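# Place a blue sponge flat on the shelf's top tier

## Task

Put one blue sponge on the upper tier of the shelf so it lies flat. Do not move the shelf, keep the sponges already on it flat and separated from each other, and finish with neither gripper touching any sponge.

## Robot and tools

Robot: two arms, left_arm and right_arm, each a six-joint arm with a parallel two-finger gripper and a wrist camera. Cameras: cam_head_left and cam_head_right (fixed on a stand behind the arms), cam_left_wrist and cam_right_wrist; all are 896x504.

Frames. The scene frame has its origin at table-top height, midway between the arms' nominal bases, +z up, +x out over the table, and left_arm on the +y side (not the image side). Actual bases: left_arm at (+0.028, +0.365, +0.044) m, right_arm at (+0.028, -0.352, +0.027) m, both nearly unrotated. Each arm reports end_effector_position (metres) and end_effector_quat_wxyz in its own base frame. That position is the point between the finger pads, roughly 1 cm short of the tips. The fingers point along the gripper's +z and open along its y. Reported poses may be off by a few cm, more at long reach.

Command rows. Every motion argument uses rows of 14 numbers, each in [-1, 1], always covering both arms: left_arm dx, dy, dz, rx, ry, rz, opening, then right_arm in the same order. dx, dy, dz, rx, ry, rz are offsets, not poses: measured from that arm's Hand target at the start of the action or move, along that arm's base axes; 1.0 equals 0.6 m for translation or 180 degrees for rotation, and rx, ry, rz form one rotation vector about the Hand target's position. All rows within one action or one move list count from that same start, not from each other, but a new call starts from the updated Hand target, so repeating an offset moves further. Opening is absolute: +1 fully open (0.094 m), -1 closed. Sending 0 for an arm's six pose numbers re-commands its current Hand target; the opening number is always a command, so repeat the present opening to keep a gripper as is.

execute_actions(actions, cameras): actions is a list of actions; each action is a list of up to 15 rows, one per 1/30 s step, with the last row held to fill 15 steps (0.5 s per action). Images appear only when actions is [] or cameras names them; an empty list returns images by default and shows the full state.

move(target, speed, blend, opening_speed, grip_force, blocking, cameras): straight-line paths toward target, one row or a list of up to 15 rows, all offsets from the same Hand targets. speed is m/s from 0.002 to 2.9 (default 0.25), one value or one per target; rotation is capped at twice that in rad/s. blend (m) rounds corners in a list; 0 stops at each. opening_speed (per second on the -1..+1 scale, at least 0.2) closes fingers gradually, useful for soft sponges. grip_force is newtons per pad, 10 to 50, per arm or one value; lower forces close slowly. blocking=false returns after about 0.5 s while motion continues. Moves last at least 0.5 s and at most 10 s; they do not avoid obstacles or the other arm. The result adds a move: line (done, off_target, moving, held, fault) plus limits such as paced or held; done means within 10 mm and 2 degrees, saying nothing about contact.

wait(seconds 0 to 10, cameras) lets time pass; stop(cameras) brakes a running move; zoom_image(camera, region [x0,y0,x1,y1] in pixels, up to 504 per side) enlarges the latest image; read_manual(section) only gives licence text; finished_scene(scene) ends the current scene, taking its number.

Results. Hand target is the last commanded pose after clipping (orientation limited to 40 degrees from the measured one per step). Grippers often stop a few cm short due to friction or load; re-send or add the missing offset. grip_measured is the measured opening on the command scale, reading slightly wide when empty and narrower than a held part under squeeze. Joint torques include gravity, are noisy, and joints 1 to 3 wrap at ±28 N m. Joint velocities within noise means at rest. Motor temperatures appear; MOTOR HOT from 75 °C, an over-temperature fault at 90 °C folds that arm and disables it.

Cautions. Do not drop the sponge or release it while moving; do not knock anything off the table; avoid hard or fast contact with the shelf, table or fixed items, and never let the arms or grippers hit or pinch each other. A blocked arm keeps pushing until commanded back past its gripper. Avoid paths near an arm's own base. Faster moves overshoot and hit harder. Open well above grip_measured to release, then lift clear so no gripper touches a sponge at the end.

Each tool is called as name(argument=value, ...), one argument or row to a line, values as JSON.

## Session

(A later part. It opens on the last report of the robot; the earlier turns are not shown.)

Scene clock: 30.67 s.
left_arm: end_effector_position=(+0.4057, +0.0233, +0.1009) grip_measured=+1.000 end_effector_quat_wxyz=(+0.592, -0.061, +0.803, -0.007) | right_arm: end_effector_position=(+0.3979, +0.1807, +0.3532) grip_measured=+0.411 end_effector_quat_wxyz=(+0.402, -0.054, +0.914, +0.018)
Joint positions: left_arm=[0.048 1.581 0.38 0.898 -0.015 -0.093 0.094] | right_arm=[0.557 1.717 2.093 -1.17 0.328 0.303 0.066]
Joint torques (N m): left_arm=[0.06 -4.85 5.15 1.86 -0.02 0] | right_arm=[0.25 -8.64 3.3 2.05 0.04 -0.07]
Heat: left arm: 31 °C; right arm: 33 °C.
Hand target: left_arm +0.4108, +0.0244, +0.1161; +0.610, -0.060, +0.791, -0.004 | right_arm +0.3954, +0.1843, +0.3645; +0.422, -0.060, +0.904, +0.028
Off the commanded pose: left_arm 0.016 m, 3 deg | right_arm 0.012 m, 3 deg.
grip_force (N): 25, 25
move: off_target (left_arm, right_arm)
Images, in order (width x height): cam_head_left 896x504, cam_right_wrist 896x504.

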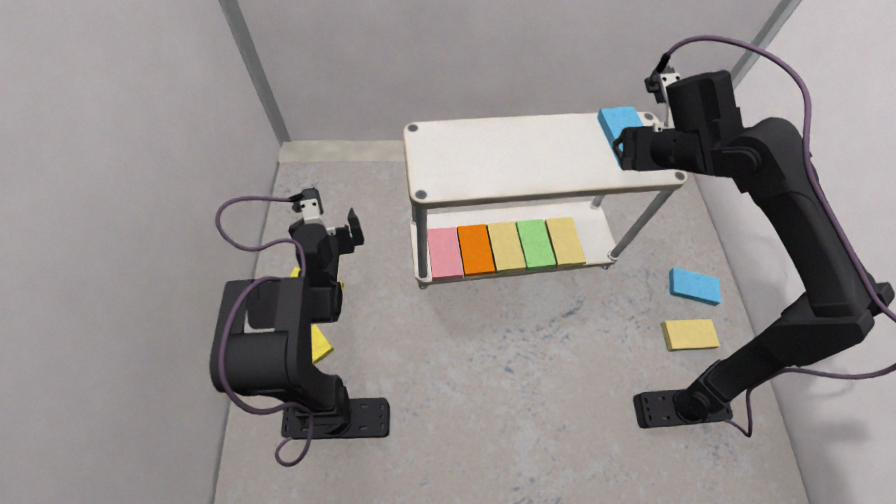

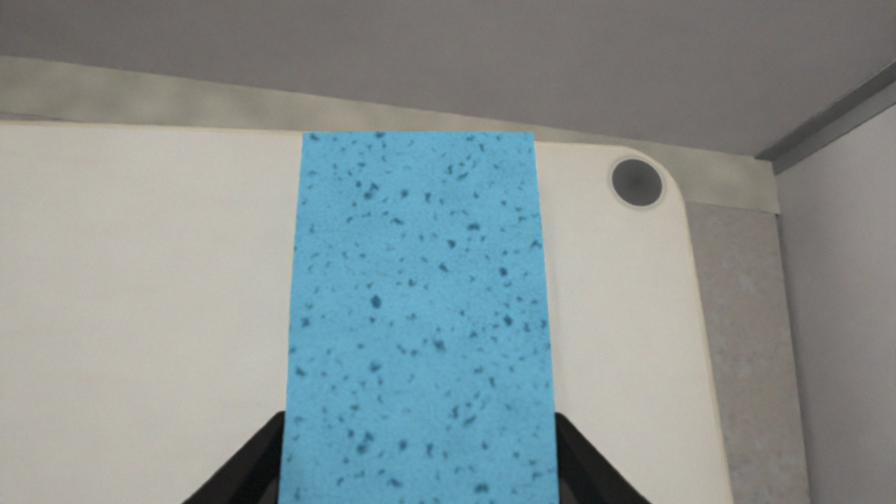

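move(
  target=[0,0,0,0,0,0,1,0,0,0.006,0,0,0,0.95],
  opening_speed=0.8,
  cameras=["cam_right_wrist"],
)

move(
  target=[0,0,0,0,0,0,1,-0.15,-0.01,0.12,0,0,0,0.95],
  speed=0.2,
  cameras=["cam_head_left","cam_right_wrist","cam_head_right"],
)

Scene clock: 32.37 s.
left_arm: end_effector_position=(+0.4057, +0.0233, +0.1009) grip_measured=+1.000 end_effector_quat_wxyz=(+0.592, -0.061, +0.803, -0.007) | right_arm: end_effector_position=(+0.3979, +0.1807, +0.3532) grip_measured=+0.947 end_effector_quat_wxyz=(+0.402, -0.056, +0.914, +0.018)
Joint positions: left_arm=[0.048 1.581 0.38 0.898 -0.015 -0.093 0.094] | right_arm=[0.557 1.717 2.093 -1.17 0.328 0.3 0.091]
Joint torques (N m): left_arm=[0.05 -4.86 5.14 1.87 -0.01 -0.01] | right_arm=[0.25 -7.94 5.31 1.85 0.04 -0.07]
Heat: left arm: 31 °C; right arm: 33 °C.
Hand target: left_arm +0.4108, +0.0244, +0.1161; +0.610, -0.060, +0.791, -0.004 | right_arm +0.3954, +0.1843, +0.3681; +0.422, -0.060, +0.904, +0.028
Off the commanded pose: left_arm 0.016 m, 3 deg | right_arm 0.015 m, 3 deg.
grip_force (N): 25, 25
move: off_target (left_arm, right_arm)
Images, in order (width x height): cam_right_wrist 896x504.

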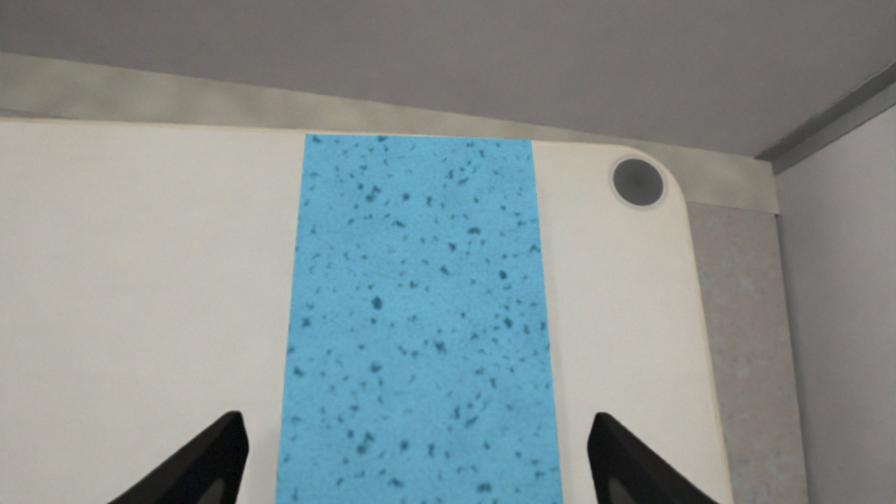

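Scene clock: 34.07 s.
left_arm: end_effector_position=(+0.4057, +0.0233, +0.1009) grip_measured=+1.000 end_effector_quat_wxyz=(+0.592, -0.061, +0.803, -0.007) | right_arm: end_effector_position=(+0.3113, +0.1919, +0.4343) grip_measured=+0.947 end_effector_quat_wxyz=(+0.434, -0.076, +0.896, +0.047)
Joint positions: left_arm=[0.048 1.581 0.38 0.898 -0.015 -0.093 0.094] | right_arm=[0.76 1.693 2.459 -1.517 0.437 0.398 0.091]
Joint torques (N m): left_arm=[0.03 -4.89 5.09 1.86 0 -0.02] | right_arm=[0.13 -6.05 4.77 1.24 0.35 0.07]
Heat: left arm: 31 °C; right arm: 33 °C.
Hand target: left_arm +0.4108, +0.0244, +0.1161; +0.610, -0.060, +0.791, -0.004 | right_arm +0.3054, +0.1783, +0.4401; +0.422, -0.060, +0.904, +0.028
Off the commanded pose: left_arm 0.016 m, 3 deg | right_arm 0.016 m, 3 deg.
joint sent to its limit (right arm) — joint 4 (wrist pitch), lower limit. The joint targets are off in position, not in orientation.
grip_force (N): 25, 25
move: off_target (left_arm, right_arm)
Images, in order (width x height): cam_head_left 896x504, cam_head_right 896x504, cam_right_wrist 896x504.

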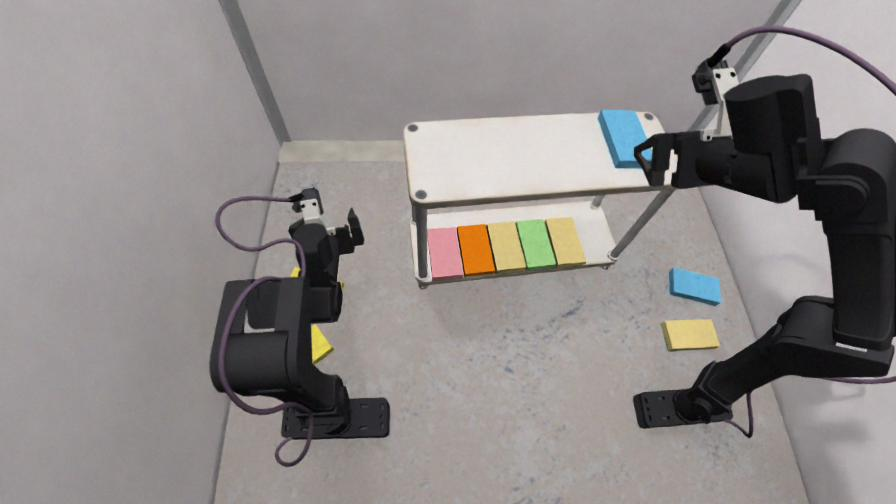

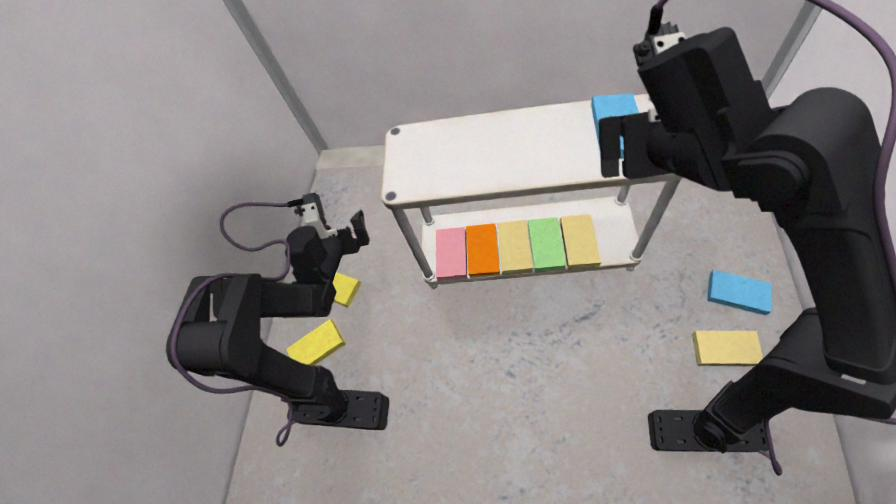

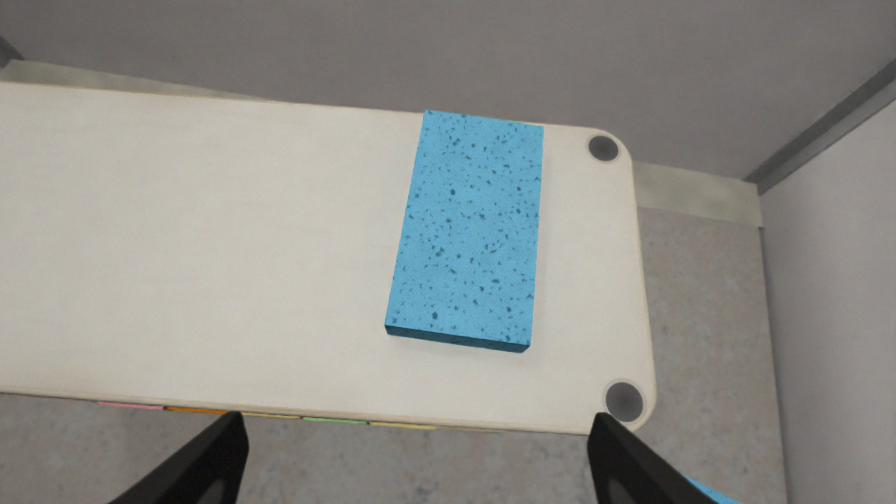

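finished_scene(
  scene=2,
)

The scene is finished: the task was done.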